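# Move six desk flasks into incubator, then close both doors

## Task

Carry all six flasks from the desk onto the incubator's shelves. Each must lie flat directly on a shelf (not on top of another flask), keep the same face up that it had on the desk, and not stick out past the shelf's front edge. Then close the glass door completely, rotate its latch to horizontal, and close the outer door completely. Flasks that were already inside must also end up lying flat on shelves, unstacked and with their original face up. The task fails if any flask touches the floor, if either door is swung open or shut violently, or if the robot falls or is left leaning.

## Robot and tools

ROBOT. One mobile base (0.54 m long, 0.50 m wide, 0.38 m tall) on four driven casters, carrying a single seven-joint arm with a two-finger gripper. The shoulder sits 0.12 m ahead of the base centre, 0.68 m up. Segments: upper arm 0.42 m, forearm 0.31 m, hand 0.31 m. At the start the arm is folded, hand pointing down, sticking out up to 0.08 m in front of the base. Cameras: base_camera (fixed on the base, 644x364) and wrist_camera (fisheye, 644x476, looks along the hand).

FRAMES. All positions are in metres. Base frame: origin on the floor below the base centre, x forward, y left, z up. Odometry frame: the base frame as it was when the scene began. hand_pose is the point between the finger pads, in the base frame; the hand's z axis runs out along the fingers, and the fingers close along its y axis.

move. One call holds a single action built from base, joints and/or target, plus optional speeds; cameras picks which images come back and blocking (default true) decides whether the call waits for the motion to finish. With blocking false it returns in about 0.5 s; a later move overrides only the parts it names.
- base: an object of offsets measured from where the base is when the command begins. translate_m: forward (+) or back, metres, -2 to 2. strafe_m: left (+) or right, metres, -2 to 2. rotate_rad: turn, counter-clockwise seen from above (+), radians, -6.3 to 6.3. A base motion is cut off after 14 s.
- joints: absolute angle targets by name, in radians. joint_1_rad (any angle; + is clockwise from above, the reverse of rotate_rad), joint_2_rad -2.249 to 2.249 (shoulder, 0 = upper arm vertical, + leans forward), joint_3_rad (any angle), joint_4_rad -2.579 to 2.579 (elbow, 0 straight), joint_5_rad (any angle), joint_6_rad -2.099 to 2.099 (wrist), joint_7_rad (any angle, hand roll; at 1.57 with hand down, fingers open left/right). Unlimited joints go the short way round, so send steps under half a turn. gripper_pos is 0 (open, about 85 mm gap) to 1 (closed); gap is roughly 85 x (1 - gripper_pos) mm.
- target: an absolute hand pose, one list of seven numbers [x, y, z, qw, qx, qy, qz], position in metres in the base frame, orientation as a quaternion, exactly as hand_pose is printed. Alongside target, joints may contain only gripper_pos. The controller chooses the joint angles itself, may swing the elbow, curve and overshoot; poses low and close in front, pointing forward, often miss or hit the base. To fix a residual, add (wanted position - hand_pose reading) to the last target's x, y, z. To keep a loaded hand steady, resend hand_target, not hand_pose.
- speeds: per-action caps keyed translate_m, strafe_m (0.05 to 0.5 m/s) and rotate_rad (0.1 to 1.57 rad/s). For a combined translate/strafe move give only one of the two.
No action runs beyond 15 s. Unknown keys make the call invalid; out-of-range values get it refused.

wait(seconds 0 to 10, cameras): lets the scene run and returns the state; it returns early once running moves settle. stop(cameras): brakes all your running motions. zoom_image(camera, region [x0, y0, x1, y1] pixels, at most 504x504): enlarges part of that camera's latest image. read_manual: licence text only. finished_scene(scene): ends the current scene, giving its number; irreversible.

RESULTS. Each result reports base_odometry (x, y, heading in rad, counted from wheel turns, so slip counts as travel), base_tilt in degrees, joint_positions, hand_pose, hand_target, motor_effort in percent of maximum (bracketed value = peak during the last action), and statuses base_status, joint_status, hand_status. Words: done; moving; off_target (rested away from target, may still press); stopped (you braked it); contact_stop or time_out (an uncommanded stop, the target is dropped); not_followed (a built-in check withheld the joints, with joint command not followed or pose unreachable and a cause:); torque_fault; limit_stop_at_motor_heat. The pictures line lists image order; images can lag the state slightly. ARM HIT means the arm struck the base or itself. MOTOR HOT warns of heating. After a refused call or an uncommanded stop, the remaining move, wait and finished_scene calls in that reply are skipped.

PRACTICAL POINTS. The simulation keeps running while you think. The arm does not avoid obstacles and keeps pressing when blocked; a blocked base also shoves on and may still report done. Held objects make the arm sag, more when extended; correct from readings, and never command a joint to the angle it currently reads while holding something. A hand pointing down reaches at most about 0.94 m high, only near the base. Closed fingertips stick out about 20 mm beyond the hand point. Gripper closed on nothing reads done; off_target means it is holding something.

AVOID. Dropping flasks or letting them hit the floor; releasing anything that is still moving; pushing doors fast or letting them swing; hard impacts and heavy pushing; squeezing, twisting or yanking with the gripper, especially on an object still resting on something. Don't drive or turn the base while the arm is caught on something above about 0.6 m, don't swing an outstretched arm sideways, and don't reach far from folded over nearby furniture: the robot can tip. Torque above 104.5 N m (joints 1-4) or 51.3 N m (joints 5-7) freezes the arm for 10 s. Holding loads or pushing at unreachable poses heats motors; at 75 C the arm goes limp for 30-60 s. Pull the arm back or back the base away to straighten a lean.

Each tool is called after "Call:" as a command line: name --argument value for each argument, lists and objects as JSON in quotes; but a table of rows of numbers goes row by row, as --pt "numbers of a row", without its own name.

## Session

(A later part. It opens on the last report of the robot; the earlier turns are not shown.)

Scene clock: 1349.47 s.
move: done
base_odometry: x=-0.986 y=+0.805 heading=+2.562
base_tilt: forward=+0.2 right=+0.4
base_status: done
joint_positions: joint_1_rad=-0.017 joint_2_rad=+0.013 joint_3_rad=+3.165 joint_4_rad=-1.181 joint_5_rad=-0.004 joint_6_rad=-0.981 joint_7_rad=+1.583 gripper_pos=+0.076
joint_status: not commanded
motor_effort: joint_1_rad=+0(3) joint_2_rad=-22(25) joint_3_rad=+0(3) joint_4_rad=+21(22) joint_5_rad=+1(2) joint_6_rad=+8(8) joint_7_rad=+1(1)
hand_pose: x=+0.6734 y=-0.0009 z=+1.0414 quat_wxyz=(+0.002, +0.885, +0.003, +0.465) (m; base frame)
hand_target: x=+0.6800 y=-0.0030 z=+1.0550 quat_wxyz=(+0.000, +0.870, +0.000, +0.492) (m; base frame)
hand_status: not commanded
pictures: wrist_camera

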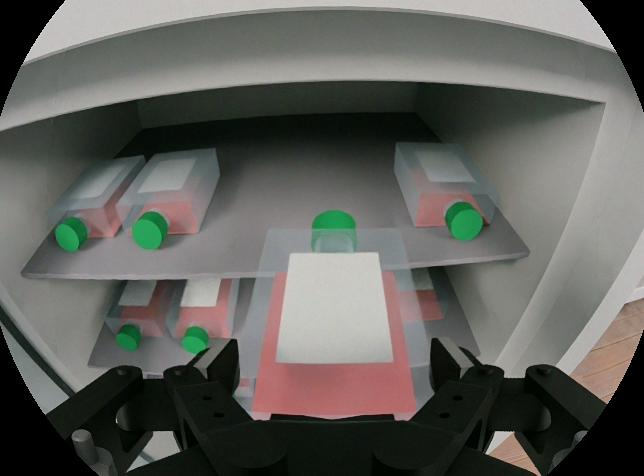

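Call:
move --base '{"strafe_m":0.008,"translate_m":0.075}' --cameras '["wrist_camera"]' --speeds '{"translate_m":0.1}'

Call:
move --target '[0.68,-0.003,1.028,0,0.870,0,0.492]' --cameras '[]'

Call:
move --base '{"translate_m":0.055}' --cameras '["wrist_camera"]' --speeds '{"translate_m":0.08}'

Scene clock: 1355.03 s.
move: done
base_odometry: x=-1.053 y=+0.839 heading=+2.563
base_tilt: forward=+0.1 right=+0.4
base_status: done
joint_positions: joint_1_rad=-0.017 joint_2_rad=+0.013 joint_3_rad=+3.165 joint_4_rad=-1.181 joint_5_rad=-0.004 joint_6_rad=-0.981 joint_7_rad=+1.583 gripper_pos=+0.076
joint_status: not commanded
motor_effort: joint_1_rad=+0(2) joint_2_rad=-22(25) joint_3_rad=-1(2) joint_4_rad=+21(22) joint_5_rad=+1(1) joint_6_rad=+7(8) joint_7_rad=+1(1)
hand_pose: x=+0.6734 y=-0.0010 z=+1.0414 quat_wxyz=(+0.002, +0.885, +0.002, +0.465) (m; base frame)
hand_target: x=+0.6800 y=-0.0030 z=+1.0550 quat_wxyz=(+0.000, +0.870, +0.000, +0.492) (m; base frame)
hand_status: not commanded
pictures: wrist_camera

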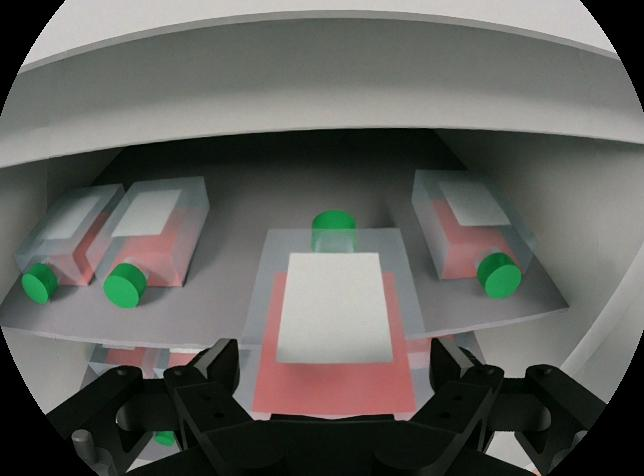

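Scene clock: 1356.23 s.
move: done
base_odometry: x=-1.053 y=+0.839 heading=+2.563
base_tilt: forward=+0.1 right=+0.4
base_status: not commanded
joint_positions: joint_1_rad=-0.017 joint_2_rad=+0.001 joint_3_rad=+3.165 joint_4_rad=-1.290 joint_5_rad=-0.004 joint_6_rad=-0.896 joint_7_rad=+1.583 gripper_pos=+0.076
joint_status: not commanded
motor_effort: joint_1_rad=+0(0) joint_2_rad=-22(23) joint_3_rad=+0(1) joint_4_rad=+21(23) joint_5_rad=+1(1) joint_6_rad=+7(8) joint_7_rad=+1(1)
hand_pose: x=+0.6759 y=-0.0012 z=+1.0097 quat_wxyz=(+0.002, +0.888, +0.002, +0.460) (m; base frame)
hand_target: x=+0.6800 y=-0.0030 z=+1.0280 quat_wxyz=(+0.000, +0.870, +0.000, +0.492) (m; base frame)
hand_status: done (0.019 m and 4.3 deg from the pose sent, 0.015 m and 3.6 deg at the start)
pictures: none
No camera images: "cameras" was empty.

Scene clock: 1357.40 s.
move: done
base_odometry: x=-1.100 y=+0.869 heading=+2.563
base_tilt: forward=+0.1 right=+0.4
base_status: done
joint_positions: joint_1_rad=-0.017 joint_2_rad=-0.005 joint_3_rad=+3.165 joint_4_rad=-1.290 joint_5_rad=-0.004 joint_6_rad=-0.895 joint_7_rad=+1.583 gripper_pos=+0.076
joint_status: not commanded
motor_effort: joint_1_rad=+0(1) joint_2_rad=-22(25) joint_3_rad=+0(1) joint_4_rad=+21(22) joint_5_rad=+1(1) joint_6_rad=+7(8) joint_7_rad=+1(1)
hand_pose: x=+0.6742 y=-0.0013 z=+1.0128 quat_wxyz=(+0.002, +0.887, +0.002, +0.462) (m; base frame)
hand_target: x=+0.6800 y=-0.0030 z=+1.0280 quat_wxyz=(+0.000, +0.870, +0.000, +0.492) (m; base frame)
hand_status: not commanded
pictures: wrist_camera

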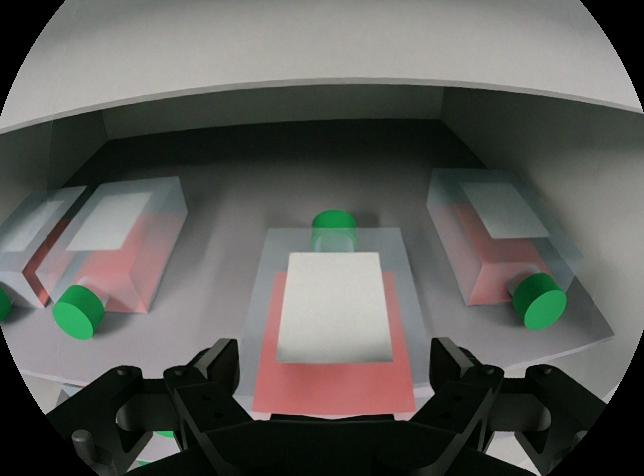

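Call:
move --base '{"translate_m":0.015}' --target '[0.68,-0.003,1.006,0,0.870,0,0.492]' --cameras '[]'

Call:
move --target '[0.68,-0.003,0.992,0,0.870,0,0.492]' --cameras '["wrist_camera"]'

Scene clock: 1361.00 s.
move: done
base_odometry: x=-1.112 y=+0.877 heading=+2.563
base_tilt: forward=+0.1 right=+0.4
base_status: done
joint_positions: joint_1_rad=-0.017 joint_2_rad=-0.025 joint_3_rad=+3.165 joint_4_rad=-1.360 joint_5_rad=-0.004 joint_6_rad=-0.814 joint_7_rad=+1.583 gripper_pos=+0.076
joint_status: not commanded
motor_effort: joint_1_rad=+0(2) joint_2_rad=-19(24) joint_3_rad=+0(2) joint_4_rad=+20(21) joint_5_rad=+0(1) joint_6_rad=+6(8) joint_7_rad=+1(1)
hand_pose: x=+0.6751 y=-0.0015 z=+1.0056 quat_wxyz=(+0.002, +0.879, +0.002, +0.476) (m; base frame)
hand_target: x=+0.6800 y=-0.0030 z=+1.0060 quat_wxyz=(+0.000, +0.870, +0.000, +0.492) (m; base frame)
hand_status: done (0.005 m and 2.2 deg from the pose sent, 0.009 m and 3.9 deg at the start)
pictures: none
No camera images: "cameras" was empty.

Scene clock: 1361.73 s.
move: off_target
base_odometry: x=-1.112 y=+0.877 heading=+2.563
base_tilt: forward=+0.1 right=+0.4
base_status: not commanded
joint_positions: joint_1_rad=-0.017 joint_2_rad=-0.043 joint_3_rad=+3.165 joint_4_rad=-1.402 joint_5_rad=-0.004 joint_6_rad=-0.761 joint_7_rad=+1.583 gripper_pos=+0.076
joint_status: not commanded
motor_effort: joint_1_rad=+0(0) joint_2_rad=-16(18) joint_3_rad=+0(1) joint_4_rad=+18(19) joint_5_rad=+1(2) joint_6_rad=+5(6) joint_7_rad=+1(1)
hand_pose: x=+0.6741 y=-0.0017 z=+1.0056 quat_wxyz=(+0.002, +0.872, +0.002, +0.489) (m; base frame)
hand_target: x=+0.6800 y=-0.0030 z=+0.9920 quat_wxyz=(+0.000, +0.870, +0.000, +0.492) (m; base frame)
hand_status: off_target (0.015 m and 0.6 deg from the pose sent, 0.015 m and 2.2 deg at the start)
pictures: wrist_camera

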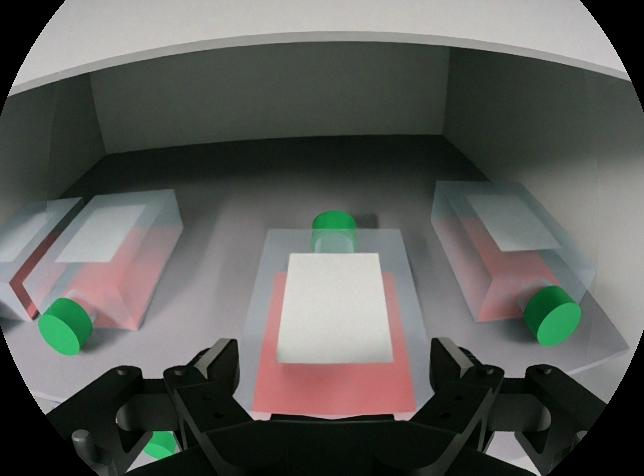

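Call:
move --target '[0.68,-0.003,0.998,0,0.870,0,0.492]' --joints '{"gripper_pos":0}' --cameras '[]'

Call:
move --base '{"translate_m":-0.11}' --speeds '{"translate_m":0.1}' --cameras '[]'

Call:
move --target '[0.68,0,0.995,0,0.870,0,0.492]' --joints '{"gripper_pos":1}' --cameras '["wrist_camera"]'

Scene clock: 1365.83 s.
move: done
base_odometry: x=-1.112 y=+0.877 heading=+2.563
base_tilt: forward=+0.2 right=+0.4
base_status: not commanded
joint_positions: joint_1_rad=-0.017 joint_2_rad=-0.038 joint_3_rad=+3.165 joint_4_rad=-1.403 joint_5_rad=-0.004 joint_6_rad=-0.761 joint_7_rad=+1.583 gripper_pos=+0.000
joint_status: all done
motor_effort: joint_1_rad=+0(0) joint_2_rad=-20(21) joint_3_rad=+0(1) joint_4_rad=+21(22) joint_5_rad=+1(2) joint_6_rad=+7(8) joint_7_rad=+0(1)
hand_pose: x=+0.6755 y=-0.0016 z=+1.0021 quat_wxyz=(+0.002, +0.874, +0.002, +0.486) (m; base frame)
hand_target: x=+0.6800 y=-0.0030 z=+0.9980 quat_wxyz=(+0.000, +0.870, +0.000, +0.492) (m; base frame)
hand_status: done (0.006 m and 0.9 deg from the pose sent, 0.010 m and 0.6 deg at the start)
pictures: none
No camera images: "cameras" was empty.

Scene clock: 1367.43 s.
move: done
base_odometry: x=-1.020 y=+0.817 heading=+2.563
base_tilt: forward=+0.1 right=+0.4
base_status: done
joint_positions: joint_1_rad=-0.017 joint_2_rad=-0.035 joint_3_rad=+3.165 joint_4_rad=-1.403 joint_5_rad=-0.004 joint_6_rad=-0.761 joint_7_rad=+1.583 gripper_pos=+0.000
joint_status: not commanded
motor_effort: joint_1_rad=+0(1) joint_2_rad=-21(23) joint_3_rad=+0(2) joint_4_rad=+21(22) joint_5_rad=+1(1) joint_6_rad=+7(8) joint_7_rad=+1(1)
hand_pose: x=+0.6765 y=-0.0016 z=+1.0003 quat_wxyz=(+0.002, +0.875, +0.002, +0.485) (m; base frame)
hand_target: x=+0.6800 y=-0.0030 z=+0.9980 quat_wxyz=(+0.000, +0.870, +0.000, +0.492) (m; base frame)
hand_status: not commanded
pictures: none
No camera images: "cameras" was empty.

Scene clock: 1368.53 s.
move: done
base_odometry: x=-1.020 y=+0.817 heading=+2.563
base_tilt: forward=+0.1 right=+0.4
base_status: not commanded
joint_positions: joint_1_rad=-0.017 joint_2_rad=-0.035 joint_3_rad=+3.165 joint_4_rad=-1.411 joint_5_rad=-0.004 joint_6_rad=-0.761 joint_7_rad=+1.583 gripper_pos=+0.999
joint_status: all done
motor_effort: joint_1_rad=+0(1) joint_2_rad=-20(21) joint_3_rad=+0(1) joint_4_rad=+22(22) joint_5_rad=+1(1) joint_6_rad=+8(8) joint_7_rad=+1(1)
hand_pose: x=+0.6758 y=-0.0016 z=+0.9961 quat_wxyz=(+0.002, +0.877, +0.001, +0.481) (m; base frame)
hand_target: x=+0.6800 y=+0.0000 z=+0.9950 quat_wxyz=(+0.000, +0.870, +0.000, +0.492) (m; base frame)
hand_status: done (0.005 m and 1.5 deg from the pose sent, 0.007 m and 1.1 deg at the start)
pictures: wrist_camera

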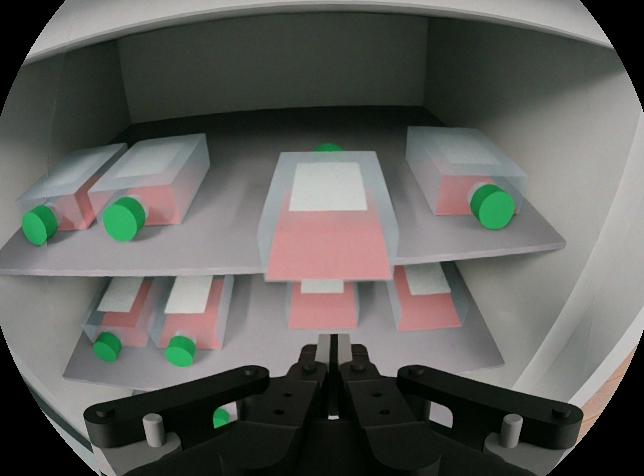

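Call:
move --base '{"translate_m":0.112}' --speeds '{"translate_m":0.07}' --cameras '[]'

Call:
move --base '{"translate_m":-0.13}' --speeds '{"translate_m":0.15}' --cameras '["wrist_camera"]'

Scene clock: 1374.03 s.
move: done
base_odometry: x=-1.114 y=+0.878 heading=+2.564
base_tilt: forward=+0.2 right=+0.4
base_status: done
joint_positions: joint_1_rad=-0.017 joint_2_rad=-0.034 joint_3_rad=+3.165 joint_4_rad=-1.411 joint_5_rad=-0.004 joint_6_rad=-0.761 joint_7_rad=+1.583 gripper_pos=+0.999
joint_status: not commanded
motor_effort: joint_1_rad=+0(1) joint_2_rad=-20(23) joint_3_rad=+0(2) joint_4_rad=+21(22) joint_5_rad=+1(2) joint_6_rad=+8(8) joint_7_rad=+1(1)
hand_pose: x=+0.6760 y=-0.0015 z=+0.9956 quat_wxyz=(+0.002, +0.877, +0.001, +0.481) (m; base frame)
hand_target: x=+0.6800 y=+0.0000 z=+0.9950 quat_wxyz=(+0.000, +0.870, +0.000, +0.492) (m; base frame)
hand_status: not commanded
pictures: none
No camera images: "cameras" was empty.

Scene clock: 1375.50 s.
move: done
base_odometry: x=-1.005 y=+0.806 heading=+2.563
base_tilt: forward=+0.1 right=+0.4
base_status: done
joint_positions: joint_1_rad=-0.017 joint_2_rad=-0.036 joint_3_rad=+3.165 joint_4_rad=-1.411 joint_5_rad=-0.004 joint_6_rad=-0.761 joint_7_rad=+1.583 gripper_pos=+0.999
joint_status: not commanded
motor_effort: joint_1_rad=+0(2) joint_2_rad=-21(24) joint_3_rad=+0(2) joint_4_rad=+21(22) joint_5_rad=+1(1) joint_6_rad=+8(8) joint_7_rad=+0(1)
hand_pose: x=+0.6755 y=-0.0015 z=+0.9963 quat_wxyz=(+0.002, +0.876, +0.001, +0.482) (m; base frame)
hand_target: x=+0.6800 y=+0.0000 z=+0.9950 quat_wxyz=(+0.000, +0.870, +0.000, +0.492) (m; base frame)
hand_status: not commanded
pictures: wrist_camera

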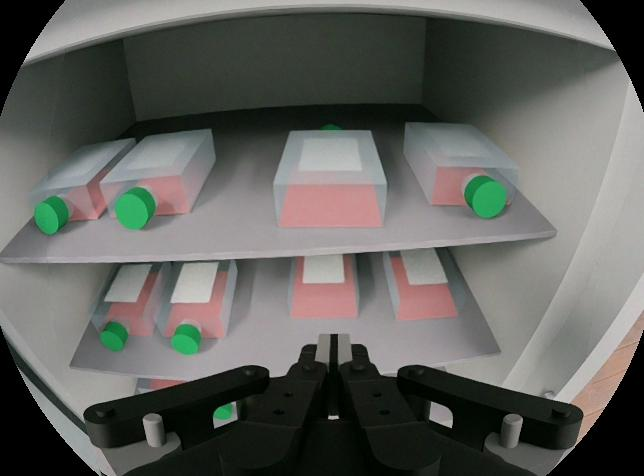

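Call:
move --base '{"translate_m":-0.3}' --cameras '[]'

Call:
move --base '{"translate_m":-0.893,"strafe_m":0.171}' --target '[0.62,0,1.09,0,0.887,0,0.462]' --cameras '[]'

Call:
move --base '{"rotate_rad":2.264}' --cameras '[]'

Call:
move --base '{"translate_m":0.72,"strafe_m":-0.16}' --cameras '["wrist_camera"]'

Scene clock: 1389.60 s.
move: done
base_odometry: x=-0.754 y=+0.642 heading=+2.563
base_tilt: forward=+0.1 right=+0.4
base_status: done
joint_positions: joint_1_rad=-0.017 joint_2_rad=-0.040 joint_3_rad=+3.165 joint_4_rad=-1.412 joint_5_rad=-0.004 joint_6_rad=-0.761 joint_7_rad=+1.583 gripper_pos=+0.999
joint_status: not commanded
motor_effort: joint_1_rad=+0(1) joint_2_rad=-20(24) joint_3_rad=+0(2) joint_4_rad=+21(22) joint_5_rad=+0(1) joint_6_rad=+7(8) joint_7_rad=+0(1)
hand_pose: x=+0.6741 y=-0.0016 z=+0.9983 quat_wxyz=(+0.002, +0.876, +0.001, +0.483) (m; base frame)
hand_target: x=+0.6800 y=+0.0000 z=+0.9950 quat_wxyz=(+0.000, +0.870, +0.000, +0.492) (m; base frame)
hand_status: not commanded
pictures: none
No camera images: "cameras" was empty.

Scene clock: 1392.40 s.
move: done
base_odometry: x=-0.100 y=+0.011 heading=+2.563
base_tilt: forward=+0.1 right=+0.4
base_status: done
joint_positions: joint_1_rad=-0.017 joint_2_rad=-0.049 joint_3_rad=+3.165 joint_4_rad=-1.073 joint_5_rad=-0.004 joint_6_rad=-1.097 joint_7_rad=+1.583 gripper_pos=+0.999
joint_status: not commanded
motor_effort: joint_1_rad=+0(1) joint_2_rad=-18(25) joint_3_rad=+0(2) joint_4_rad=+19(22) joint_5_rad=+1(1) joint_6_rad=+7(8) joint_7_rad=+0(1)
hand_pose: x=+0.6325 y=-0.0012 z=+1.1027 quat_wxyz=(+0.002, +0.873, +0.002, +0.488) (m; base frame)
hand_target: x=+0.6200 y=+0.0000 z=+1.0900 quat_wxyz=(+0.000, +0.887, +0.000, +0.462) (m; base frame)
hand_status: done (0.018 m and 3.5 deg from the pose sent, 0.107 m and 2.8 deg at the start)
pictures: none
No camera images: "cameras" was empty.

Scene clock: 1395.13 s.
move: done
base_odometry: x=-0.100 y=+0.011 heading=-1.457
base_tilt: forward=+0.1 right=+0.4
base_status: done
joint_positions: joint_1_rad=-0.020 joint_2_rad=-0.039 joint_3_rad=+3.166 joint_4_rad=-1.073 joint_5_rad=-0.004 joint_6_rad=-1.097 joint_7_rad=+1.583 gripper_pos=+0.999
joint_status: not commanded
motor_effort: joint_1_rad=+0(3) joint_2_rad=-18(23) joint_3_rad=+0(4) joint_4_rad=+19(20) joint_5_rad=+1(2) joint_6_rad=+7(8) joint_7_rad=+1(1)
hand_pose: x=+0.6365 y=-0.0004 z=+1.0978 quat_wxyz=(+0.001, +0.875, +0.003, +0.484) (m; base frame)
hand_target: x=+0.6200 y=+0.0000 z=+1.0900 quat_wxyz=(+0.000, +0.887, +0.000, +0.462) (m; base frame)
hand_status: not commanded
pictures: none
No camera images: "cameras" was empty.

Scene clock: 1397.90 s.
move: done
base_odometry: x=-0.177 y=-0.723 heading=-1.456
base_tilt: forward=+0.1 right=+0.4
base_status: done
joint_positions: joint_1_rad=-0.020 joint_2_rad=-0.042 joint_3_rad=+3.166 joint_4_rad=-1.073 joint_5_rad=-0.004 joint_6_rad=-1.098 joint_7_rad=+1.583 gripper_pos=+0.999
joint_status: not commanded
motor_effort: joint_1_rad=+0(1) joint_2_rad=-18(22) joint_3_rad=+0(1) joint_4_rad=+19(20) joint_5_rad=+0(1) joint_6_rad=+7(8) joint_7_rad=+0(1)
hand_pose: x=+0.6351 y=-0.0004 z=+1.0993 quat_wxyz=(+0.001, +0.874, +0.003, +0.485) (m; base frame)
hand_target: x=+0.6200 y=+0.0000 z=+1.0900 quat_wxyz=(+0.000, +0.887, +0.000, +0.462) (m; base frame)
hand_status: not commanded
pictures: wrist_camera

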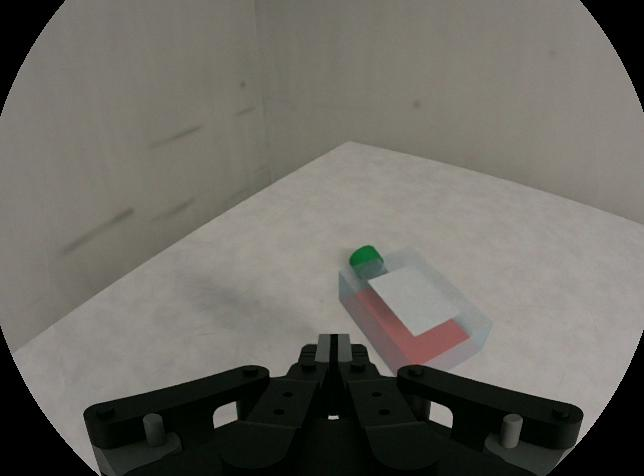

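Call:
move --base '{"strafe_m":-0.19}' --cameras '[]'

Call:
move --target '[0.62,-0.003,1.005,0,0.875,0,0.484]' --cameras '["wrist_camera"]'

Scene clock: 1401.43 s.
move: done
base_odometry: x=-0.366 y=-0.745 heading=-1.455
base_tilt: forward=+0.1 right=+0.4
base_status: done
joint_positions: joint_1_rad=-0.020 joint_2_rad=-0.042 joint_3_rad=+3.168 joint_4_rad=-1.073 joint_5_rad=-0.004 joint_6_rad=-1.099 joint_7_rad=+1.583 gripper_pos=+0.999
joint_status: not commanded
motor_effort: joint_1_rad=+1(2) joint_2_rad=-18(19) joint_3_rad=+0(2) joint_4_rad=+19(20) joint_5_rad=+1(1) joint_6_rad=+7(8) joint_7_rad=+0(1)
hand_pose: x=+0.6351 y=-0.0010 z=+1.0992 quat_wxyz=(+0.002, +0.874, +0.002, +0.485) (m; base frame)
hand_target: x=+0.6200 y=+0.0000 z=+1.0900 quat_wxyz=(+0.000, +0.887, +0.000, +0.462) (m; base frame)
hand_status: not commanded
pictures: none
No camera images: "cameras" was empty.

Scene clock: 1403.03 s.
move: done
base_odometry: x=-0.366 y=-0.745 heading=-1.455
base_tilt: forward=+0.1 right=+0.4
base_status: not commanded
joint_positions: joint_1_rad=-0.020 joint_2_rad=-0.143 joint_3_rad=+3.168 joint_4_rad=-1.469 joint_5_rad=-0.004 joint_6_rad=-0.875 joint_7_rad=+1.583 gripper_pos=+0.999
joint_status: not commanded
motor_effort: joint_1_rad=+0(1) joint_2_rad=-16(18) joint_3_rad=-1(1) joint_4_rad=+21(21) joint_5_rad=+1(1) joint_6_rad=+7(7) joint_7_rad=+1(1)
hand_pose: x=+0.6157 y=-0.0016 z=+0.9911 quat_wxyz=(+0.000, +0.891, +0.001, +0.453) (m; base frame)
hand_target: x=+0.6200 y=-0.0030 z=+1.0050 quat_wxyz=(+0.000, +0.875, +0.000, +0.484) (m; base frame)
hand_status: done (0.015 m and 4.0 deg from the pose sent, 0.095 m and 0.3 deg at the start)
pictures: wrist_camera

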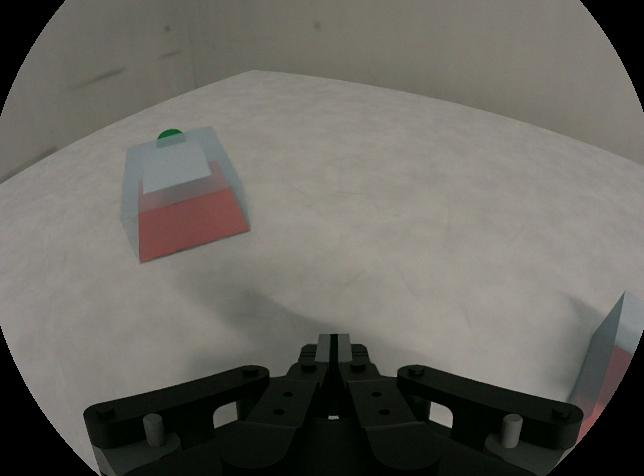

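Call:
move --base '{"translate_m":0.105}' --cameras '[]'

Call:
move --base '{"strafe_m":0.11}' --speeds '{"strafe_m":0.08}' --cameras '["wrist_camera"]'

Scene clock: 1410.70 s.
move: done
base_odometry: x=-0.354 y=-0.849 heading=-1.456
base_tilt: forward=+0.1 right=+0.4
base_status: done
joint_positions: joint_1_rad=-0.020 joint_2_rad=-0.158 joint_3_rad=+3.168 joint_4_rad=-1.471 joint_5_rad=-0.004 joint_6_rad=-0.869 joint_7_rad=+1.583 gripper_pos=+0.999
joint_status: not commanded
motor_effort: joint_1_rad=+0(1) joint_2_rad=-16(19) joint_3_rad=+0(1) joint_4_rad=+21(22) joint_5_rad=+1(1) joint_6_rad=+7(8) joint_7_rad=+0(1)
hand_pose: x=+0.6120 y=-0.0018 z=+0.9991 quat_wxyz=(+0.000, +0.887, +0.001, +0.462) (m; base frame)
hand_target: x=+0.6200 y=-0.0030 z=+1.0050 quat_wxyz=(+0.000, +0.875, +0.000, +0.484) (m; base frame)
hand_status: not commanded
pictures: none
No camera images: "cameras" was empty.

Scene clock: 1412.60 s.
move: done
base_odometry: x=-0.245 y=-0.837 heading=-1.456
base_tilt: forward=+0.1 right=+0.4
base_status: done
joint_positions: joint_1_rad=-0.019 joint_2_rad=-0.158 joint_3_rad=+3.168 joint_4_rad=-1.471 joint_5_rad=-0.004 joint_6_rad=-0.869 joint_7_rad=+1.583 gripper_pos=+0.999
joint_status: not commanded
motor_effort: joint_1_rad=+0(2) joint_2_rad=-16(16) joint_3_rad=-1(4) joint_4_rad=+20(21) joint_5_rad=+1(2) joint_6_rad=+7(7) joint_7_rad=+1(1)
hand_pose: x=+0.6120 y=-0.0022 z=+0.9991 quat_wxyz=(+0.000, +0.887, +0.001, +0.462) (m; base frame)
hand_target: x=+0.6200 y=-0.0030 z=+1.0050 quat_wxyz=(+0.000, +0.875, +0.000, +0.484) (m; base frame)
hand_status: not commanded
pictures: wrist_camera

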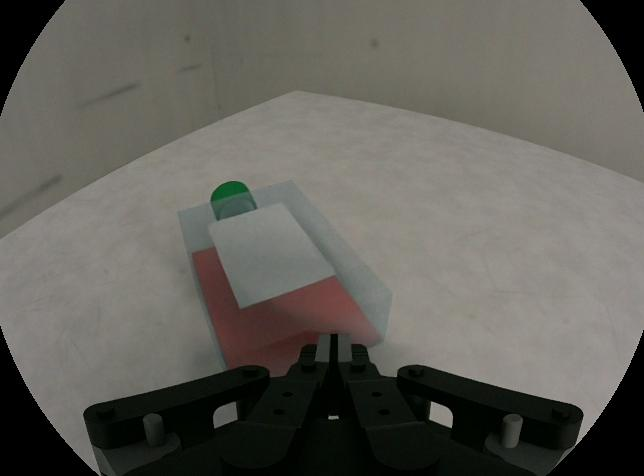

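Call:
move --base '{"translate_m":-0.04}' --cameras '[]'

Call:
move --base '{"strafe_m":-0.085}' --cameras '[]'

Call:
move --base '{"translate_m":0.075}' --cameras '["wrist_camera"]'

Scene clock: 1417.30 s.
move: done
base_odometry: x=-0.249 y=-0.797 heading=-1.456
base_tilt: forward=+0.1 right=+0.4
base_status: done
joint_positions: joint_1_rad=-0.019 joint_2_rad=-0.165 joint_3_rad=+3.168 joint_4_rad=-1.471 joint_5_rad=-0.004 joint_6_rad=-0.868 joint_7_rad=+1.583 gripper_pos=+0.999
joint_status: not commanded
motor_effort: joint_1_rad=+0(1) joint_2_rad=-15(19) joint_3_rad=+0(1) joint_4_rad=+21(22) joint_5_rad=+1(1) joint_6_rad=+7(8) joint_7_rad=+1(1)
hand_pose: x=+0.6099 y=-0.0022 z=+1.0028 quat_wxyz=(+0.000, +0.885, +0.001, +0.465) (m; base frame)
hand_target: x=+0.6200 y=-0.0030 z=+1.0050 quat_wxyz=(+0.000, +0.875, +0.000, +0.484) (m; base frame)
hand_status: not commanded
pictures: none
No camera images: "cameras" was empty.

Scene clock: 1418.50 s.
move: done
base_odometry: x=-0.334 y=-0.806 heading=-1.456
base_tilt: forward=+0.1 right=+0.4
base_status: done
joint_positions: joint_1_rad=-0.017 joint_2_rad=-0.165 joint_3_rad=+3.169 joint_4_rad=-1.471 joint_5_rad=-0.004 joint_6_rad=-0.867 joint_7_rad=+1.583 gripper_pos=+0.999
joint_status: not commanded
motor_effort: joint_1_rad=+0(1) joint_2_rad=-15(16) joint_3_rad=-1(2) joint_4_rad=+21(22) joint_5_rad=+1(1) joint_6_rad=+7(7) joint_7_rad=+1(1)
hand_pose: x=+0.6099 y=-0.0038 z=+1.0027 quat_wxyz=(+0.001, +0.885, -0.001, +0.465) (m; base frame)
hand_target: x=+0.6200 y=-0.0030 z=+1.0050 quat_wxyz=(+0.000, +0.875, +0.000, +0.484) (m; base frame)
hand_status: not commanded
pictures: none
No camera images: "cameras" was empty.

Scene clock: 1419.73 s.
move: done
base_odometry: x=-0.325 y=-0.881 heading=-1.456
base_tilt: forward=+0.1 right=+0.4
base_status: done
joint_positions: joint_1_rad=-0.010 joint_2_rad=-0.213 joint_3_rad=+3.170 joint_4_rad=-1.480 joint_5_rad=-0.004 joint_6_rad=-0.865 joint_7_rad=+1.583 gripper_pos=+0.999
joint_status: not commanded
motor_effort: joint_1_rad=-1(4) joint_2_rad=-5(19) joint_3_rad=-1(2) joint_4_rad=+21(25) joint_5_rad=+1(1) joint_6_rad=+7(8) joint_7_rad=+1(1)
hand_pose: x=+0.5938 y=-0.0082 z=+1.0216 quat_wxyz=(+0.002, +0.875, -0.005, +0.484) (m; base frame)
hand_target: x=+0.6200 y=-0.0030 z=+1.0050 quat_wxyz=(+0.000, +0.875, +0.000, +0.484) (m; base frame)
hand_status: not commanded
pictures: wrist_camera

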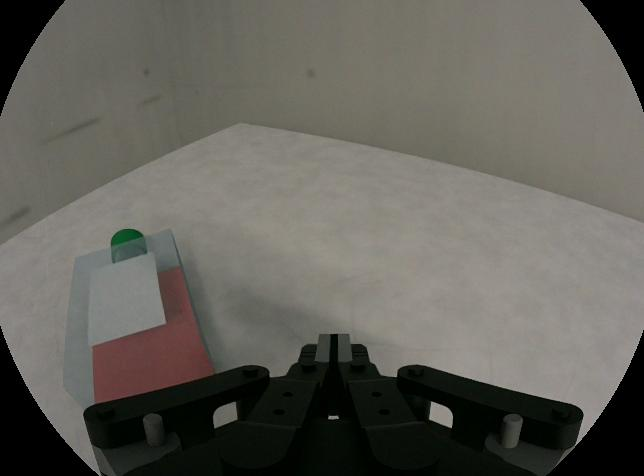

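Call:
move --base '{"translate_m":-0.10}' --cameras '[]'

Call:
move --target '[0.72,-0.003,1.005,0,0.875,0,0.484]' --cameras '["wrist_camera"]'

Scene clock: 1423.17 s.
move: done
base_odometry: x=-0.337 y=-0.782 heading=-1.456
base_tilt: forward=+0.1 right=+0.4
base_status: done
joint_positions: joint_1_rad=-0.010 joint_2_rad=-0.165 joint_3_rad=+3.170 joint_4_rad=-1.481 joint_5_rad=-0.004 joint_6_rad=-0.865 joint_7_rad=+1.583 gripper_pos=+0.999
joint_status: not commanded
motor_effort: joint_1_rad=+0(2) joint_2_rad=-15(21) joint_3_rad=+0(2) joint_4_rad=+21(22) joint_5_rad=+1(1) joint_6_rad=+7(7) joint_7_rad=+0(1)
hand_pose: x=+0.6096 y=-0.0079 z=+0.9975 quat_wxyz=(+0.003, +0.887, -0.004, +0.462) (m; base frame)
hand_target: x=+0.6200 y=-0.0030 z=+1.0050 quat_wxyz=(+0.000, +0.875, +0.000, +0.484) (m; base frame)
hand_status: not commanded
pictures: none
No camera images: "cameras" was empty.

Scene clock: 1424.43 s.
move: done
base_odometry: x=-0.337 y=-0.782 heading=-1.456
base_tilt: forward=+0.1 right=+0.4
base_status: not commanded
joint_positions: joint_1_rad=-0.010 joint_2_rad=+0.070 joint_3_rad=+3.170 joint_4_rad=-1.287 joint_5_rad=-0.004 joint_6_rad=-0.851 joint_7_rad=+1.583 gripper_pos=+0.999
joint_status: not commanded
motor_effort: joint_1_rad=+0(0) joint_2_rad=-24(26) joint_3_rad=+0(1) joint_4_rad=+21(22) joint_5_rad=+1(1) joint_6_rad=+7(8) joint_7_rad=+0(1)
hand_pose: x=+0.7060 y=-0.0078 z=+0.9829 quat_wxyz=(+0.005, +0.893, -0.003, +0.450) (m; base frame)
hand_target: x=+0.7200 y=-0.0030 z=+1.0050 quat_wxyz=(+0.000, +0.875, +0.000, +0.484) (m; base frame)
hand_status: done (0.027 m and 4.5 deg from the pose sent, 0.111 m and 2.9 deg at the start)
pictures: wrist_camera

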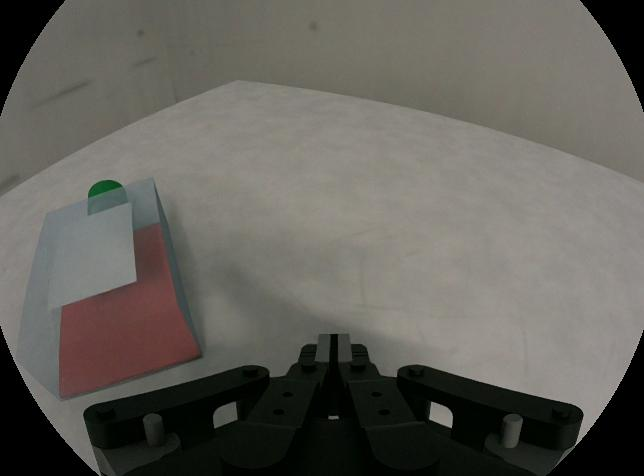

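Call:
move --target '[0.72,-0.003,1.015,0,0.875,0,0.484]' --base '{"translate_m":0.012}' --cameras '[]'

Call:
move --base '{"strafe_m":0.13}' --speeds '{"strafe_m":0.08}' --cameras '["wrist_camera"]'

Scene clock: 1429.37 s.
move: done
base_odometry: x=-0.336 y=-0.793 heading=-1.456
base_tilt: forward=+0.1 right=+0.4
base_status: done
joint_positions: joint_1_rad=-0.010 joint_2_rad=+0.081 joint_3_rad=+3.170 joint_4_rad=-1.245 joint_5_rad=-0.004 joint_6_rad=-0.851 joint_7_rad=+1.583 gripper_pos=+0.999
joint_status: not commanded
motor_effort: joint_1_rad=-1(2) joint_2_rad=-24(26) joint_3_rad=+0(2) joint_4_rad=+21(22) joint_5_rad=+1(1) joint_6_rad=+7(8) joint_7_rad=+1(1)
hand_pose: x=+0.7142 y=-0.0077 z=+1.0000 quat_wxyz=(+0.006, +0.886, -0.003, +0.464) (m; base frame)
hand_target: x=+0.7200 y=-0.0030 z=+1.0150 quat_wxyz=(+0.000, +0.875, +0.000, +0.484) (m; base frame)
hand_status: done (0.017 m and 2.7 deg from the pose sent, 0.035 m and 4.5 deg at the start)
pictures: none
No camera images: "cameras" was empty.

Scene clock: 1431.50 s.
move: done
base_odometry: x=-0.206 y=-0.778 heading=-1.456
base_tilt: forward=+0.1 right=+0.4
base_status: done
joint_positions: joint_1_rad=-0.011 joint_2_rad=+0.081 joint_3_rad=+3.171 joint_4_rad=-1.245 joint_5_rad=-0.004 joint_6_rad=-0.851 joint_7_rad=+1.583 gripper_pos=+0.999
joint_status: not commanded
motor_effort: joint_1_rad=+1(3) joint_2_rad=-24(27) joint_3_rad=+0(2) joint_4_rad=+21(23) joint_5_rad=+1(2) joint_6_rad=+7(7) joint_7_rad=+1(1)
hand_pose: x=+0.7143 y=-0.0073 z=+0.9999 quat_wxyz=(+0.006, +0.886, -0.003, +0.464) (m; base frame)
hand_target: x=+0.7200 y=-0.0030 z=+1.0150 quat_wxyz=(+0.000, +0.875, +0.000, +0.484) (m; base frame)
hand_status: not commanded
pictures: wrist_camera

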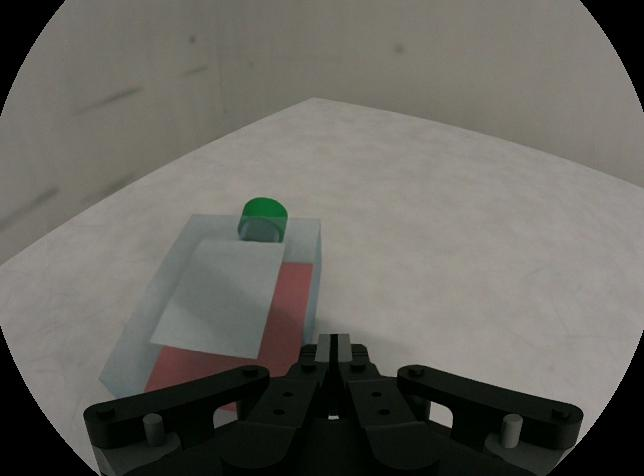

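Call:
move --base '{"strafe_m":-0.02,"translate_m":-0.01}' --cameras '[]'

Call:
move --base '{"strafe_m":0.19,"translate_m":-0.14,"rotate_rad":-0.15}' --target '[0.68,0,1.027,0,0.875,0,0.484]' --joints '{"gripper_pos":0}' --cameras '["wrist_camera"]'

Scene clock: 1435.50 s.
move: done
base_odometry: x=-0.227 y=-0.771 heading=-1.456
base_tilt: forward=+0.1 right=+0.4
base_status: done
joint_positions: joint_1_rad=-0.009 joint_2_rad=+0.082 joint_3_rad=+3.173 joint_4_rad=-1.245 joint_5_rad=-0.004 joint_6_rad=-0.851 joint_7_rad=+1.583 gripper_pos=+0.999
joint_status: not commanded
motor_effort: joint_1_rad=+0(2) joint_2_rad=-24(28) joint_3_rad=+0(2) joint_4_rad=+20(22) joint_5_rad=+1(2) joint_6_rad=+7(7) joint_7_rad=+1(1)
hand_pose: x=+0.7146 y=-0.0099 z=+0.9994 quat_wxyz=(+0.007, +0.886, -0.004, +0.463) (m; base frame)
hand_target: x=+0.7200 y=-0.0030 z=+1.0150 quat_wxyz=(+0.000, +0.875, +0.000, +0.484) (m; base frame)
hand_status: not commanded
pictures: none
No camera images: "cameras" was empty.

Scene clock: 1437.03 s.
move: done
base_odometry: x=-0.054 y=-0.610 heading=-1.607
base_tilt: forward=+0.1 right=+0.4
base_status: done
joint_positions: joint_1_rad=-0.021 joint_2_rad=-0.009 joint_3_rad=+3.165 joint_4_rad=-1.268 joint_5_rad=-0.004 joint_6_rad=-0.851 joint_7_rad=+1.583 gripper_pos=+0.000
joint_status: all done
motor_effort: joint_1_rad=+1(4) joint_2_rad=-21(29) joint_3_rad=+0(4) joint_4_rad=+21(22) joint_5_rad=+1(2) joint_6_rad=+7(8) joint_7_rad=+1(1)
hand_pose: x=+0.6818 y=+0.0008 z=+1.0394 quat_wxyz=(+0.001, +0.870, +0.004, +0.493) (m; base frame)
hand_target: x=+0.6800 y=+0.0000 z=+1.0270 quat_wxyz=(+0.000, +0.875, +0.000, +0.484) (m; base frame)
hand_status: done (0.013 m and 1.3 deg from the pose sent, 0.045 m and 2.8 deg at the start)
pictures: wrist_camera

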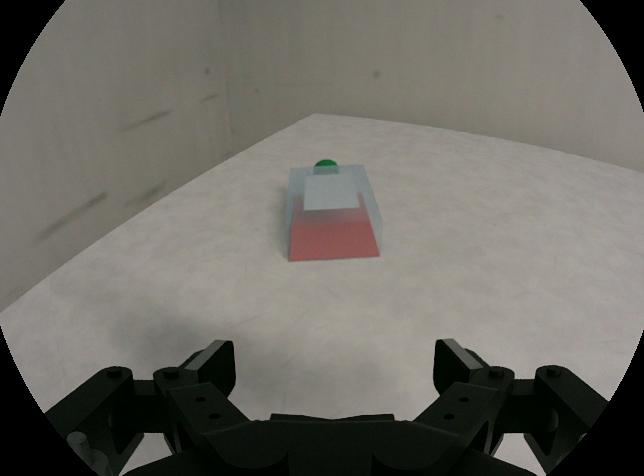

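Call:
move --base '{"strafe_m":-0.046,"translate_m":0.11,"rotate_rad":0.055}' --cameras '["wrist_camera"]'

Scene clock: 1441.07 s.
move: done
base_odometry: x=-0.104 y=-0.718 heading=-1.551
base_tilt: forward=+0.1 right=+0.4
base_status: done
joint_positions: joint_1_rad=-0.025 joint_2_rad=-0.001 joint_3_rad=+3.162 joint_4_rad=-1.268 joint_5_rad=-0.004 joint_6_rad=-0.851 joint_7_rad=+1.583 gripper_pos=+0.000
joint_status: not commanded
motor_effort: joint_1_rad=+0(2) joint_2_rad=-21(25) joint_3_rad=+0(2) joint_4_rad=+21(22) joint_5_rad=+1(2) joint_6_rad=+7(8) joint_7_rad=+0(1)
hand_pose: x=+0.6846 y=+0.0049 z=+1.0347 quat_wxyz=(+0.000, +0.872, +0.007, +0.490) (m; base frame)
hand_target: x=+0.6800 y=+0.0000 z=+1.0270 quat_wxyz=(+0.000, +0.875, +0.000, +0.484) (m; base frame)
hand_status: not commanded
pictures: wrist_camera

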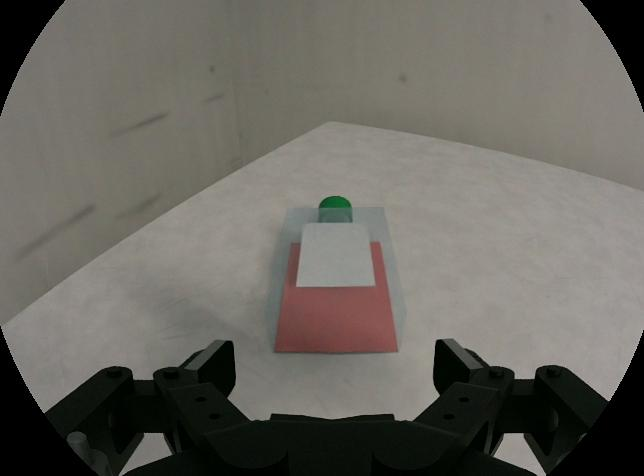

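Call:
move --base '{"strafe_m":-0.002,"translate_m":0.065}' --target '[0.68,0,1.020,0,0.875,0,0.484]' --speeds '{"translate_m":0.1}' --cameras '["wrist_camera"]'

Scene clock: 1444.70 s.
move: done
base_odometry: x=-0.105 y=-0.783 heading=-1.551
base_tilt: forward=+0.1 right=+0.4
base_status: done
joint_positions: joint_1_rad=-0.025 joint_2_rad=-0.006 joint_3_rad=+3.162 joint_4_rad=-1.292 joint_5_rad=-0.004 joint_6_rad=-0.851 joint_7_rad=+1.583 gripper_pos=+0.000
joint_status: not commanded
motor_effort: joint_1_rad=+0(2) joint_2_rad=-21(24) joint_3_rad=+0(2) joint_4_rad=+21(22) joint_5_rad=+0(2) joint_6_rad=+7(8) joint_7_rad=+0(1)
hand_pose: x=+0.6810 y=+0.0047 z=+1.0243 quat_wxyz=(+0.000, +0.876, +0.007, +0.482) (m; base frame)
hand_target: x=+0.6800 y=+0.0000 z=+1.0200 quat_wxyz=(+0.000, +0.875, +0.000, +0.484) (m; base frame)
hand_status: done (0.007 m and 0.8 deg from the pose sent, 0.016 m and 1.1 deg at the start)
pictures: wrist_camera

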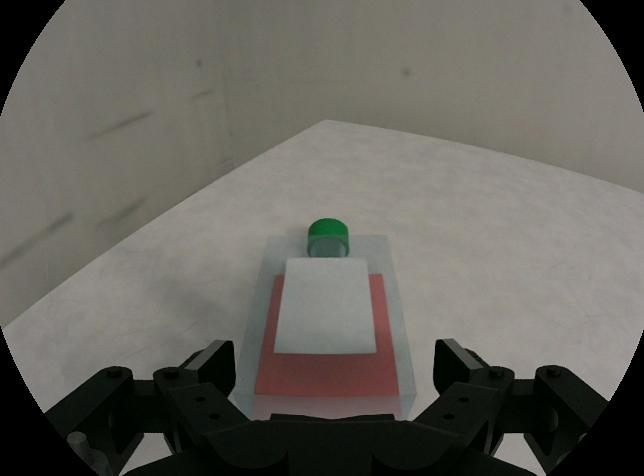

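Call:
move --base '{"strafe_m":0.0045,"translate_m":0.012}' --speeds '{"translate_m":0.1}' --cameras '["wrist_camera"]'

Call:
move --target '[0.68,0,1.005,0,0.875,0,0.484]' --cameras '["wrist_camera"]'

Scene clock: 1448.23 s.
move: done
base_odometry: x=-0.101 y=-0.796 heading=-1.551
base_tilt: forward=+0.1 right=+0.4
base_status: done
joint_positions: joint_1_rad=-0.025 joint_2_rad=-0.005 joint_3_rad=+3.162 joint_4_rad=-1.292 joint_5_rad=-0.004 joint_6_rad=-0.851 joint_7_rad=+1.583 gripper_pos=+0.000
joint_status: not commanded
motor_effort: joint_1_rad=+0(1) joint_2_rad=-21(24) joint_3_rad=+0(1) joint_4_rad=+20(21) joint_5_rad=+0(1) joint_6_rad=+7(8) joint_7_rad=+1(1)
hand_pose: x=+0.6814 y=+0.0047 z=+1.0236 quat_wxyz=(+0.000, +0.877, +0.007, +0.481) (m; base frame)
hand_target: x=+0.6800 y=+0.0000 z=+1.0200 quat_wxyz=(+0.000, +0.875, +0.000, +0.484) (m; base frame)
hand_status: not commanded
pictures: wrist_camera

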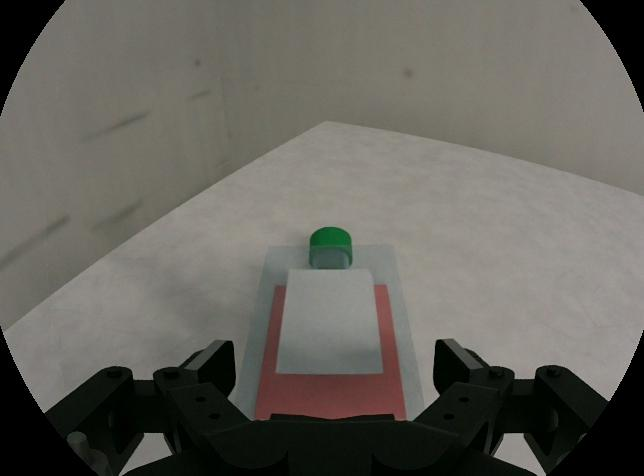

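Scene clock: 1449.00 s.
move: done
base_odometry: x=-0.101 y=-0.796 heading=-1.551
base_tilt: forward=+0.1 right=+0.4
base_status: not commanded
joint_positions: joint_1_rad=-0.025 joint_2_rad=-0.017 joint_3_rad=+3.162 joint_4_rad=-1.333 joint_5_rad=-0.004 joint_6_rad=-0.824 joint_7_rad=+1.583 gripper_pos=+0.000
joint_status: not commanded
motor_effort: joint_1_rad=+0(1) joint_2_rad=-19(21) joint_3_rad=-1(1) joint_4_rad=+18(21) joint_5_rad=+1(2) joint_6_rad=+5(7) joint_7_rad=+1(1)
hand_pose: x=+0.6785 y=+0.0046 z=+1.0139 quat_wxyz=(+0.000, +0.877, +0.006, +0.480) (m; base frame)
hand_target: x=+0.6800 y=+0.0000 z=+1.0050 quat_wxyz=(+0.000, +0.875, +0.000, +0.484) (m; base frame)
hand_status: done (0.010 m and 0.9 deg from the pose sent, 0.019 m and 0.8 deg at the start)
pictures: wrist_camera

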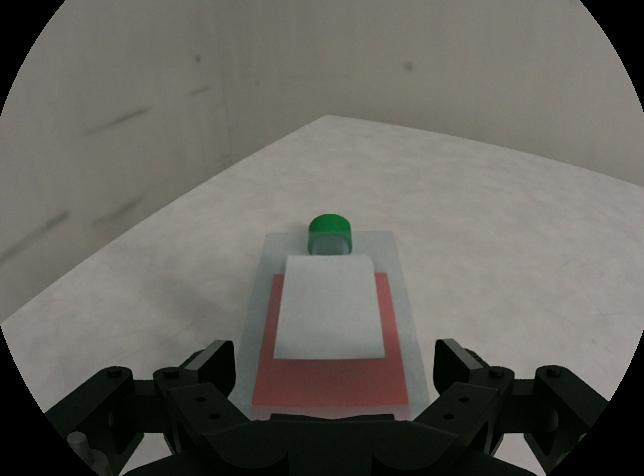

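Call:
move --target '[0.68,0,1.020,0,0.875,0,0.484]' --cameras '[]'

Call:
move --base '{"strafe_m":0.002}' --speeds '{"strafe_m":0.05}' --cameras '[]'

Call:
move --target '[0.68,0,1.004,0,0.875,0,0.484]' --cameras '["wrist_camera"]'

Scene clock: 1452.87 s.
move: done
base_odometry: x=-0.101 y=-0.796 heading=-1.551
base_tilt: forward=+0.1 right=+0.4
base_status: not commanded
joint_positions: joint_1_rad=-0.025 joint_2_rad=-0.015 joint_3_rad=+3.162 joint_4_rad=-1.324 joint_5_rad=-0.004 joint_6_rad=-0.824 joint_7_rad=+1.583 gripper_pos=+0.000
joint_status: not commanded
motor_effort: joint_1_rad=+0(0) joint_2_rad=-21(21) joint_3_rad=+0(1) joint_4_rad=+21(21) joint_5_rad=+1(1) joint_6_rad=+7(7) joint_7_rad=+0(1)
hand_pose: x=+0.6800 y=+0.0046 z=+1.0183 quat_wxyz=(+0.000, +0.875, +0.006, +0.484) (m; base frame)
hand_target: x=+0.6799 y=+0.0000 z=+1.0200 quat_wxyz=(+0.000, +0.875, +0.000, +0.484) (m; base frame)
hand_status: done (0.005 m and 0.7 deg from the pose sent, 0.008 m and 0.9 deg at the start)
pictures: none
No camera images: "cameras" was empty.

Scene clock: 1453.33 s.
move: done
base_odometry: x=-0.099 y=-0.796 heading=-1.552
base_tilt: forward=+0.1 right=+0.4
base_status: done
joint_positions: joint_1_rad=-0.024 joint_2_rad=-0.015 joint_3_rad=+3.162 joint_4_rad=-1.324 joint_5_rad=-0.004 joint_6_rad=-0.824 joint_7_rad=+1.583 gripper_pos=+0.000
joint_status: not commanded
motor_effort: joint_1_rad=+1(3) joint_2_rad=-21(23) joint_3_rad=+0(2) joint_4_rad=+20(22) joint_5_rad=+1(1) joint_6_rad=+7(7) joint_7_rad=+1(1)
hand_pose: x=+0.6800 y=+0.0043 z=+1.0182 quat_wxyz=(+0.000, +0.875, +0.006, +0.484) (m; base frame)
hand_target: x=+0.6799 y=+0.0000 z=+1.0200 quat_wxyz=(+0.000, +0.875, +0.000, +0.484) (m; base frame)
hand_status: not commanded
pictures: none
No camera images: "cameras" was empty.

Scene clock: 1454.10 s.
move: done
base_odometry: x=-0.099 y=-0.796 heading=-1.552
base_tilt: forward=+0.1 right=+0.4
base_status: not commanded
joint_positions: joint_1_rad=-0.024 joint_2_rad=-0.021 joint_3_rad=+3.162 joint_4_rad=-1.343 joint_5_rad=-0.004 joint_6_rad=-0.810 joint_7_rad=+1.583 gripper_pos=+0.000
joint_status: not commanded
motor_effort: joint_1_rad=+0(1) joint_2_rad=-19(21) joint_3_rad=-1(1) joint_4_rad=+18(21) joint_5_rad=+1(2) joint_6_rad=+5(7) joint_7_rad=+1(1)
hand_pose: x=+0.6788 y=+0.0042 z=+1.0141 quat_wxyz=(+0.000, +0.875, +0.006, +0.484) (m; base frame)
hand_target: x=+0.6800 y=+0.0000 z=+1.0040 quat_wxyz=(+0.000, +0.875, +0.000, +0.484) (m; base frame)
hand_status: done (0.011 m and 0.7 deg from the pose sent, 0.015 m and 0.7 deg at the start)
pictures: wrist_camera

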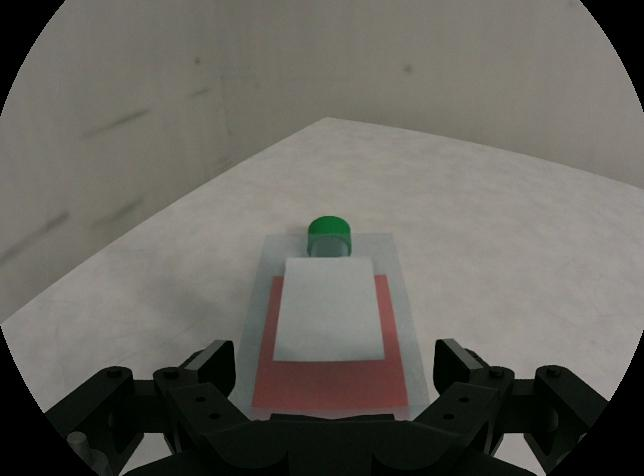

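Call:
move --target '[0.68,0,1.027,0,0.875,0,0.484]' --cameras '[]'

Call:
move --base '{"strafe_m":0.0025}' --speeds '{"strafe_m":0.05}' --cameras '["wrist_camera"]'

Call:
move --target '[0.68,0,1.004,0,0.875,0,0.484]' --cameras '["wrist_camera"]'

Scene clock: 1458.30 s.
move: done
base_odometry: x=-0.099 y=-0.796 heading=-1.552
base_tilt: forward=+0.1 right=+0.4
base_status: not commanded
joint_positions: joint_1_rad=-0.024 joint_2_rad=-0.012 joint_3_rad=+3.162 joint_4_rad=-1.299 joint_5_rad=-0.004 joint_6_rad=-0.817 joint_7_rad=+1.583 gripper_pos=+0.000
joint_status: not commanded
motor_effort: joint_1_rad=+0(0) joint_2_rad=-21(22) joint_3_rad=+0(1) joint_4_rad=+20(21) joint_5_rad=+1(1) joint_6_rad=+7(8) joint_7_rad=+1(1)
hand_pose: x=+0.6840 y=+0.0043 z=+1.0322 quat_wxyz=(+0.000, +0.868, +0.006, +0.496) (m; base frame)
hand_target: x=+0.6800 y=+0.0000 z=+1.0270 quat_wxyz=(+0.000, +0.875, +0.000, +0.484) (m; base frame)
hand_status: done (0.008 m and 1.7 deg from the pose sent, 0.014 m and 0.7 deg at the start)
pictures: none
No camera images: "cameras" was empty.

Scene clock: 1458.80 s.
move: done
base_odometry: x=-0.097 y=-0.796 heading=-1.552
base_tilt: forward=+0.1 right=+0.4
base_status: done
joint_positions: joint_1_rad=-0.024 joint_2_rad=-0.012 joint_3_rad=+3.162 joint_4_rad=-1.299 joint_5_rad=-0.004 joint_6_rad=-0.817 joint_7_rad=+1.583 gripper_pos=+0.000
joint_status: not commanded
motor_effort: joint_1_rad=+0(2) joint_2_rad=-21(25) joint_3_rad=+0(2) joint_4_rad=+21(22) joint_5_rad=+0(1) joint_6_rad=+7(8) joint_7_rad=+0(1)
hand_pose: x=+0.6841 y=+0.0040 z=+1.0320 quat_wxyz=(+0.000, +0.869, +0.006, +0.495) (m; base frame)
hand_target: x=+0.6800 y=+0.0000 z=+1.0270 quat_wxyz=(+0.000, +0.875, +0.000, +0.484) (m; base frame)
hand_status: not commanded
pictures: wrist_camera

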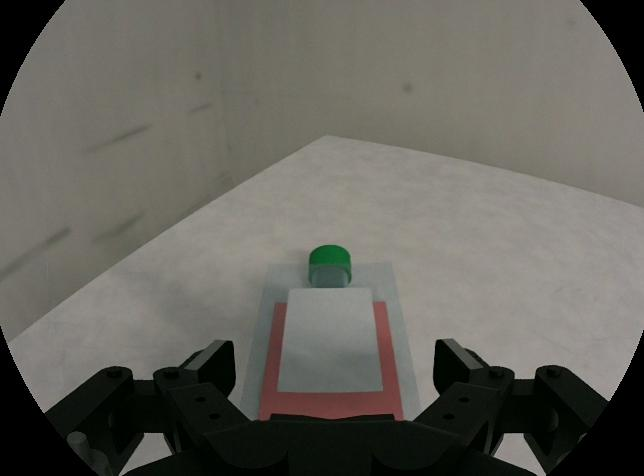

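Scene clock: 1459.67 s.
move: done
base_odometry: x=-0.097 y=-0.796 heading=-1.552
base_tilt: forward=+0.2 right=+0.4
base_status: not commanded
joint_positions: joint_1_rad=-0.024 joint_2_rad=-0.017 joint_3_rad=+3.162 joint_4_rad=-1.341 joint_5_rad=-0.004 joint_6_rad=-0.807 joint_7_rad=+1.583 gripper_pos=+0.000
joint_status: not commanded
motor_effort: joint_1_rad=-1(1) joint_2_rad=-19(21) joint_3_rad=-2(2) joint_4_rad=+19(21) joint_5_rad=+1(1) joint_6_rad=+6(7) joint_7_rad=+0(1)
hand_pose: x=+0.6806 y=+0.0039 z=+1.0136 quat_wxyz=(+0.000, +0.875, +0.006, +0.484) (m; base frame)
hand_target: x=+0.6800 y=+0.0000 z=+1.0040 quat_wxyz=(+0.000, +0.875, +0.000, +0.484) (m; base frame)
hand_status: done (0.010 m and 0.7 deg from the pose sent, 0.029 m and 1.6 deg at the start)
pictures: wrist_camera

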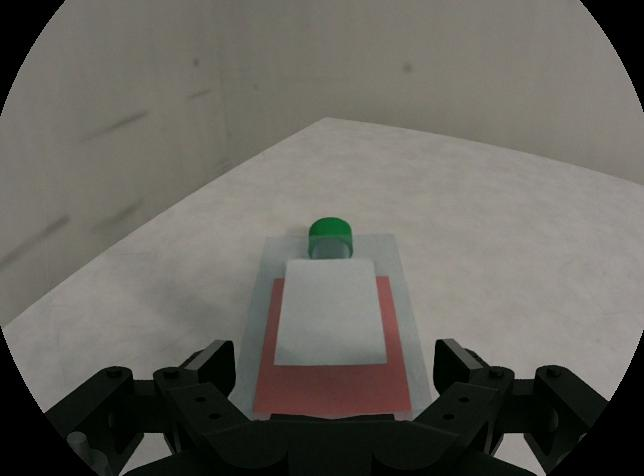

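Call:
move --target '[0.68,0,1.025,0,0.875,0,0.484]' --cameras '[]'

Call:
move --base '{"strafe_m":0.0025}' --speeds '{"strafe_m":0.05}' --cameras '[]'

Call:
move --target '[0.68,0,1.004,0,0.875,0,0.484]' --cameras '["wrist_camera"]'

Scene clock: 1462.93 s.
move: done
base_odometry: x=-0.097 y=-0.796 heading=-1.552
base_tilt: forward=+0.1 right=+0.4
base_status: not commanded
joint_positions: joint_1_rad=-0.024 joint_2_rad=-0.012 joint_3_rad=+3.162 joint_4_rad=-1.306 joint_5_rad=-0.004 joint_6_rad=-0.812 joint_7_rad=+1.583 gripper_pos=+0.000
joint_status: not commanded
motor_effort: joint_1_rad=+0(0) joint_2_rad=-21(22) joint_3_rad=-1(1) joint_4_rad=+20(22) joint_5_rad=+1(1) joint_6_rad=+7(8) joint_7_rad=+0(1)
hand_pose: x=+0.6842 y=+0.0040 z=+1.0300 quat_wxyz=(+0.000, +0.869, +0.006, +0.495) (m; base frame)
hand_target: x=+0.6800 y=+0.0000 z=+1.0250 quat_wxyz=(+0.000, +0.875, +0.000, +0.484) (m; base frame)
hand_status: done (0.008 m and 1.6 deg from the pose sent, 0.012 m and 0.7 deg at the start)
pictures: none
No camera images: "cameras" was empty.

Scene clock: 1463.43 s.
move: done
base_odometry: x=-0.094 y=-0.796 heading=-1.552
base_tilt: forward=+0.1 right=+0.4
base_status: done
joint_positions: joint_1_rad=-0.024 joint_2_rad=-0.012 joint_3_rad=+3.162 joint_4_rad=-1.306 joint_5_rad=-0.004 joint_6_rad=-0.812 joint_7_rad=+1.583 gripper_pos=+0.000
joint_status: not commanded
motor_effort: joint_1_rad=+0(2) joint_2_rad=-21(25) joint_3_rad=+0(3) joint_4_rad=+21(22) joint_5_rad=+1(1) joint_6_rad=+7(8) joint_7_rad=+1(1)
hand_pose: x=+0.6844 y=+0.0037 z=+1.0296 quat_wxyz=(+0.000, +0.869, +0.006, +0.495) (m; base frame)
hand_target: x=+0.6800 y=+0.0000 z=+1.0250 quat_wxyz=(+0.000, +0.875, +0.000, +0.484) (m; base frame)
hand_status: not commanded
pictures: none
No camera images: "cameras" was empty.

Scene clock: 1464.30 s.
move: done
base_odometry: x=-0.094 y=-0.796 heading=-1.552
base_tilt: forward=+0.1 right=+0.4
base_status: not commanded
joint_positions: joint_1_rad=-0.024 joint_2_rad=-0.013 joint_3_rad=+3.162 joint_4_rad=-1.353 joint_5_rad=-0.004 joint_6_rad=-0.810 joint_7_rad=+1.583 gripper_pos=+0.000
joint_status: not commanded
motor_effort: joint_1_rad=+0(1) joint_2_rad=-21(22) joint_3_rad=+0(1) joint_4_rad=+21(22) joint_5_rad=+1(1) joint_6_rad=+7(7) joint_7_rad=+1(1)
hand_pose: x=+0.6802 y=+0.0037 z=+1.0042 quat_wxyz=(+0.000, +0.879, +0.006, +0.476) (m; base frame)
hand_target: x=+0.6800 y=+0.0000 z=+1.0040 quat_wxyz=(+0.000, +0.875, +0.000, +0.484) (m; base frame)
hand_status: done (0.004 m and 1.2 deg from the pose sent, 0.026 m and 1.6 deg at the start)
pictures: wrist_camera

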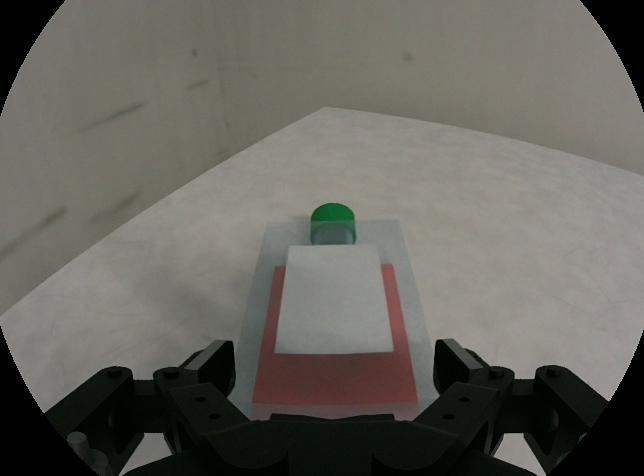

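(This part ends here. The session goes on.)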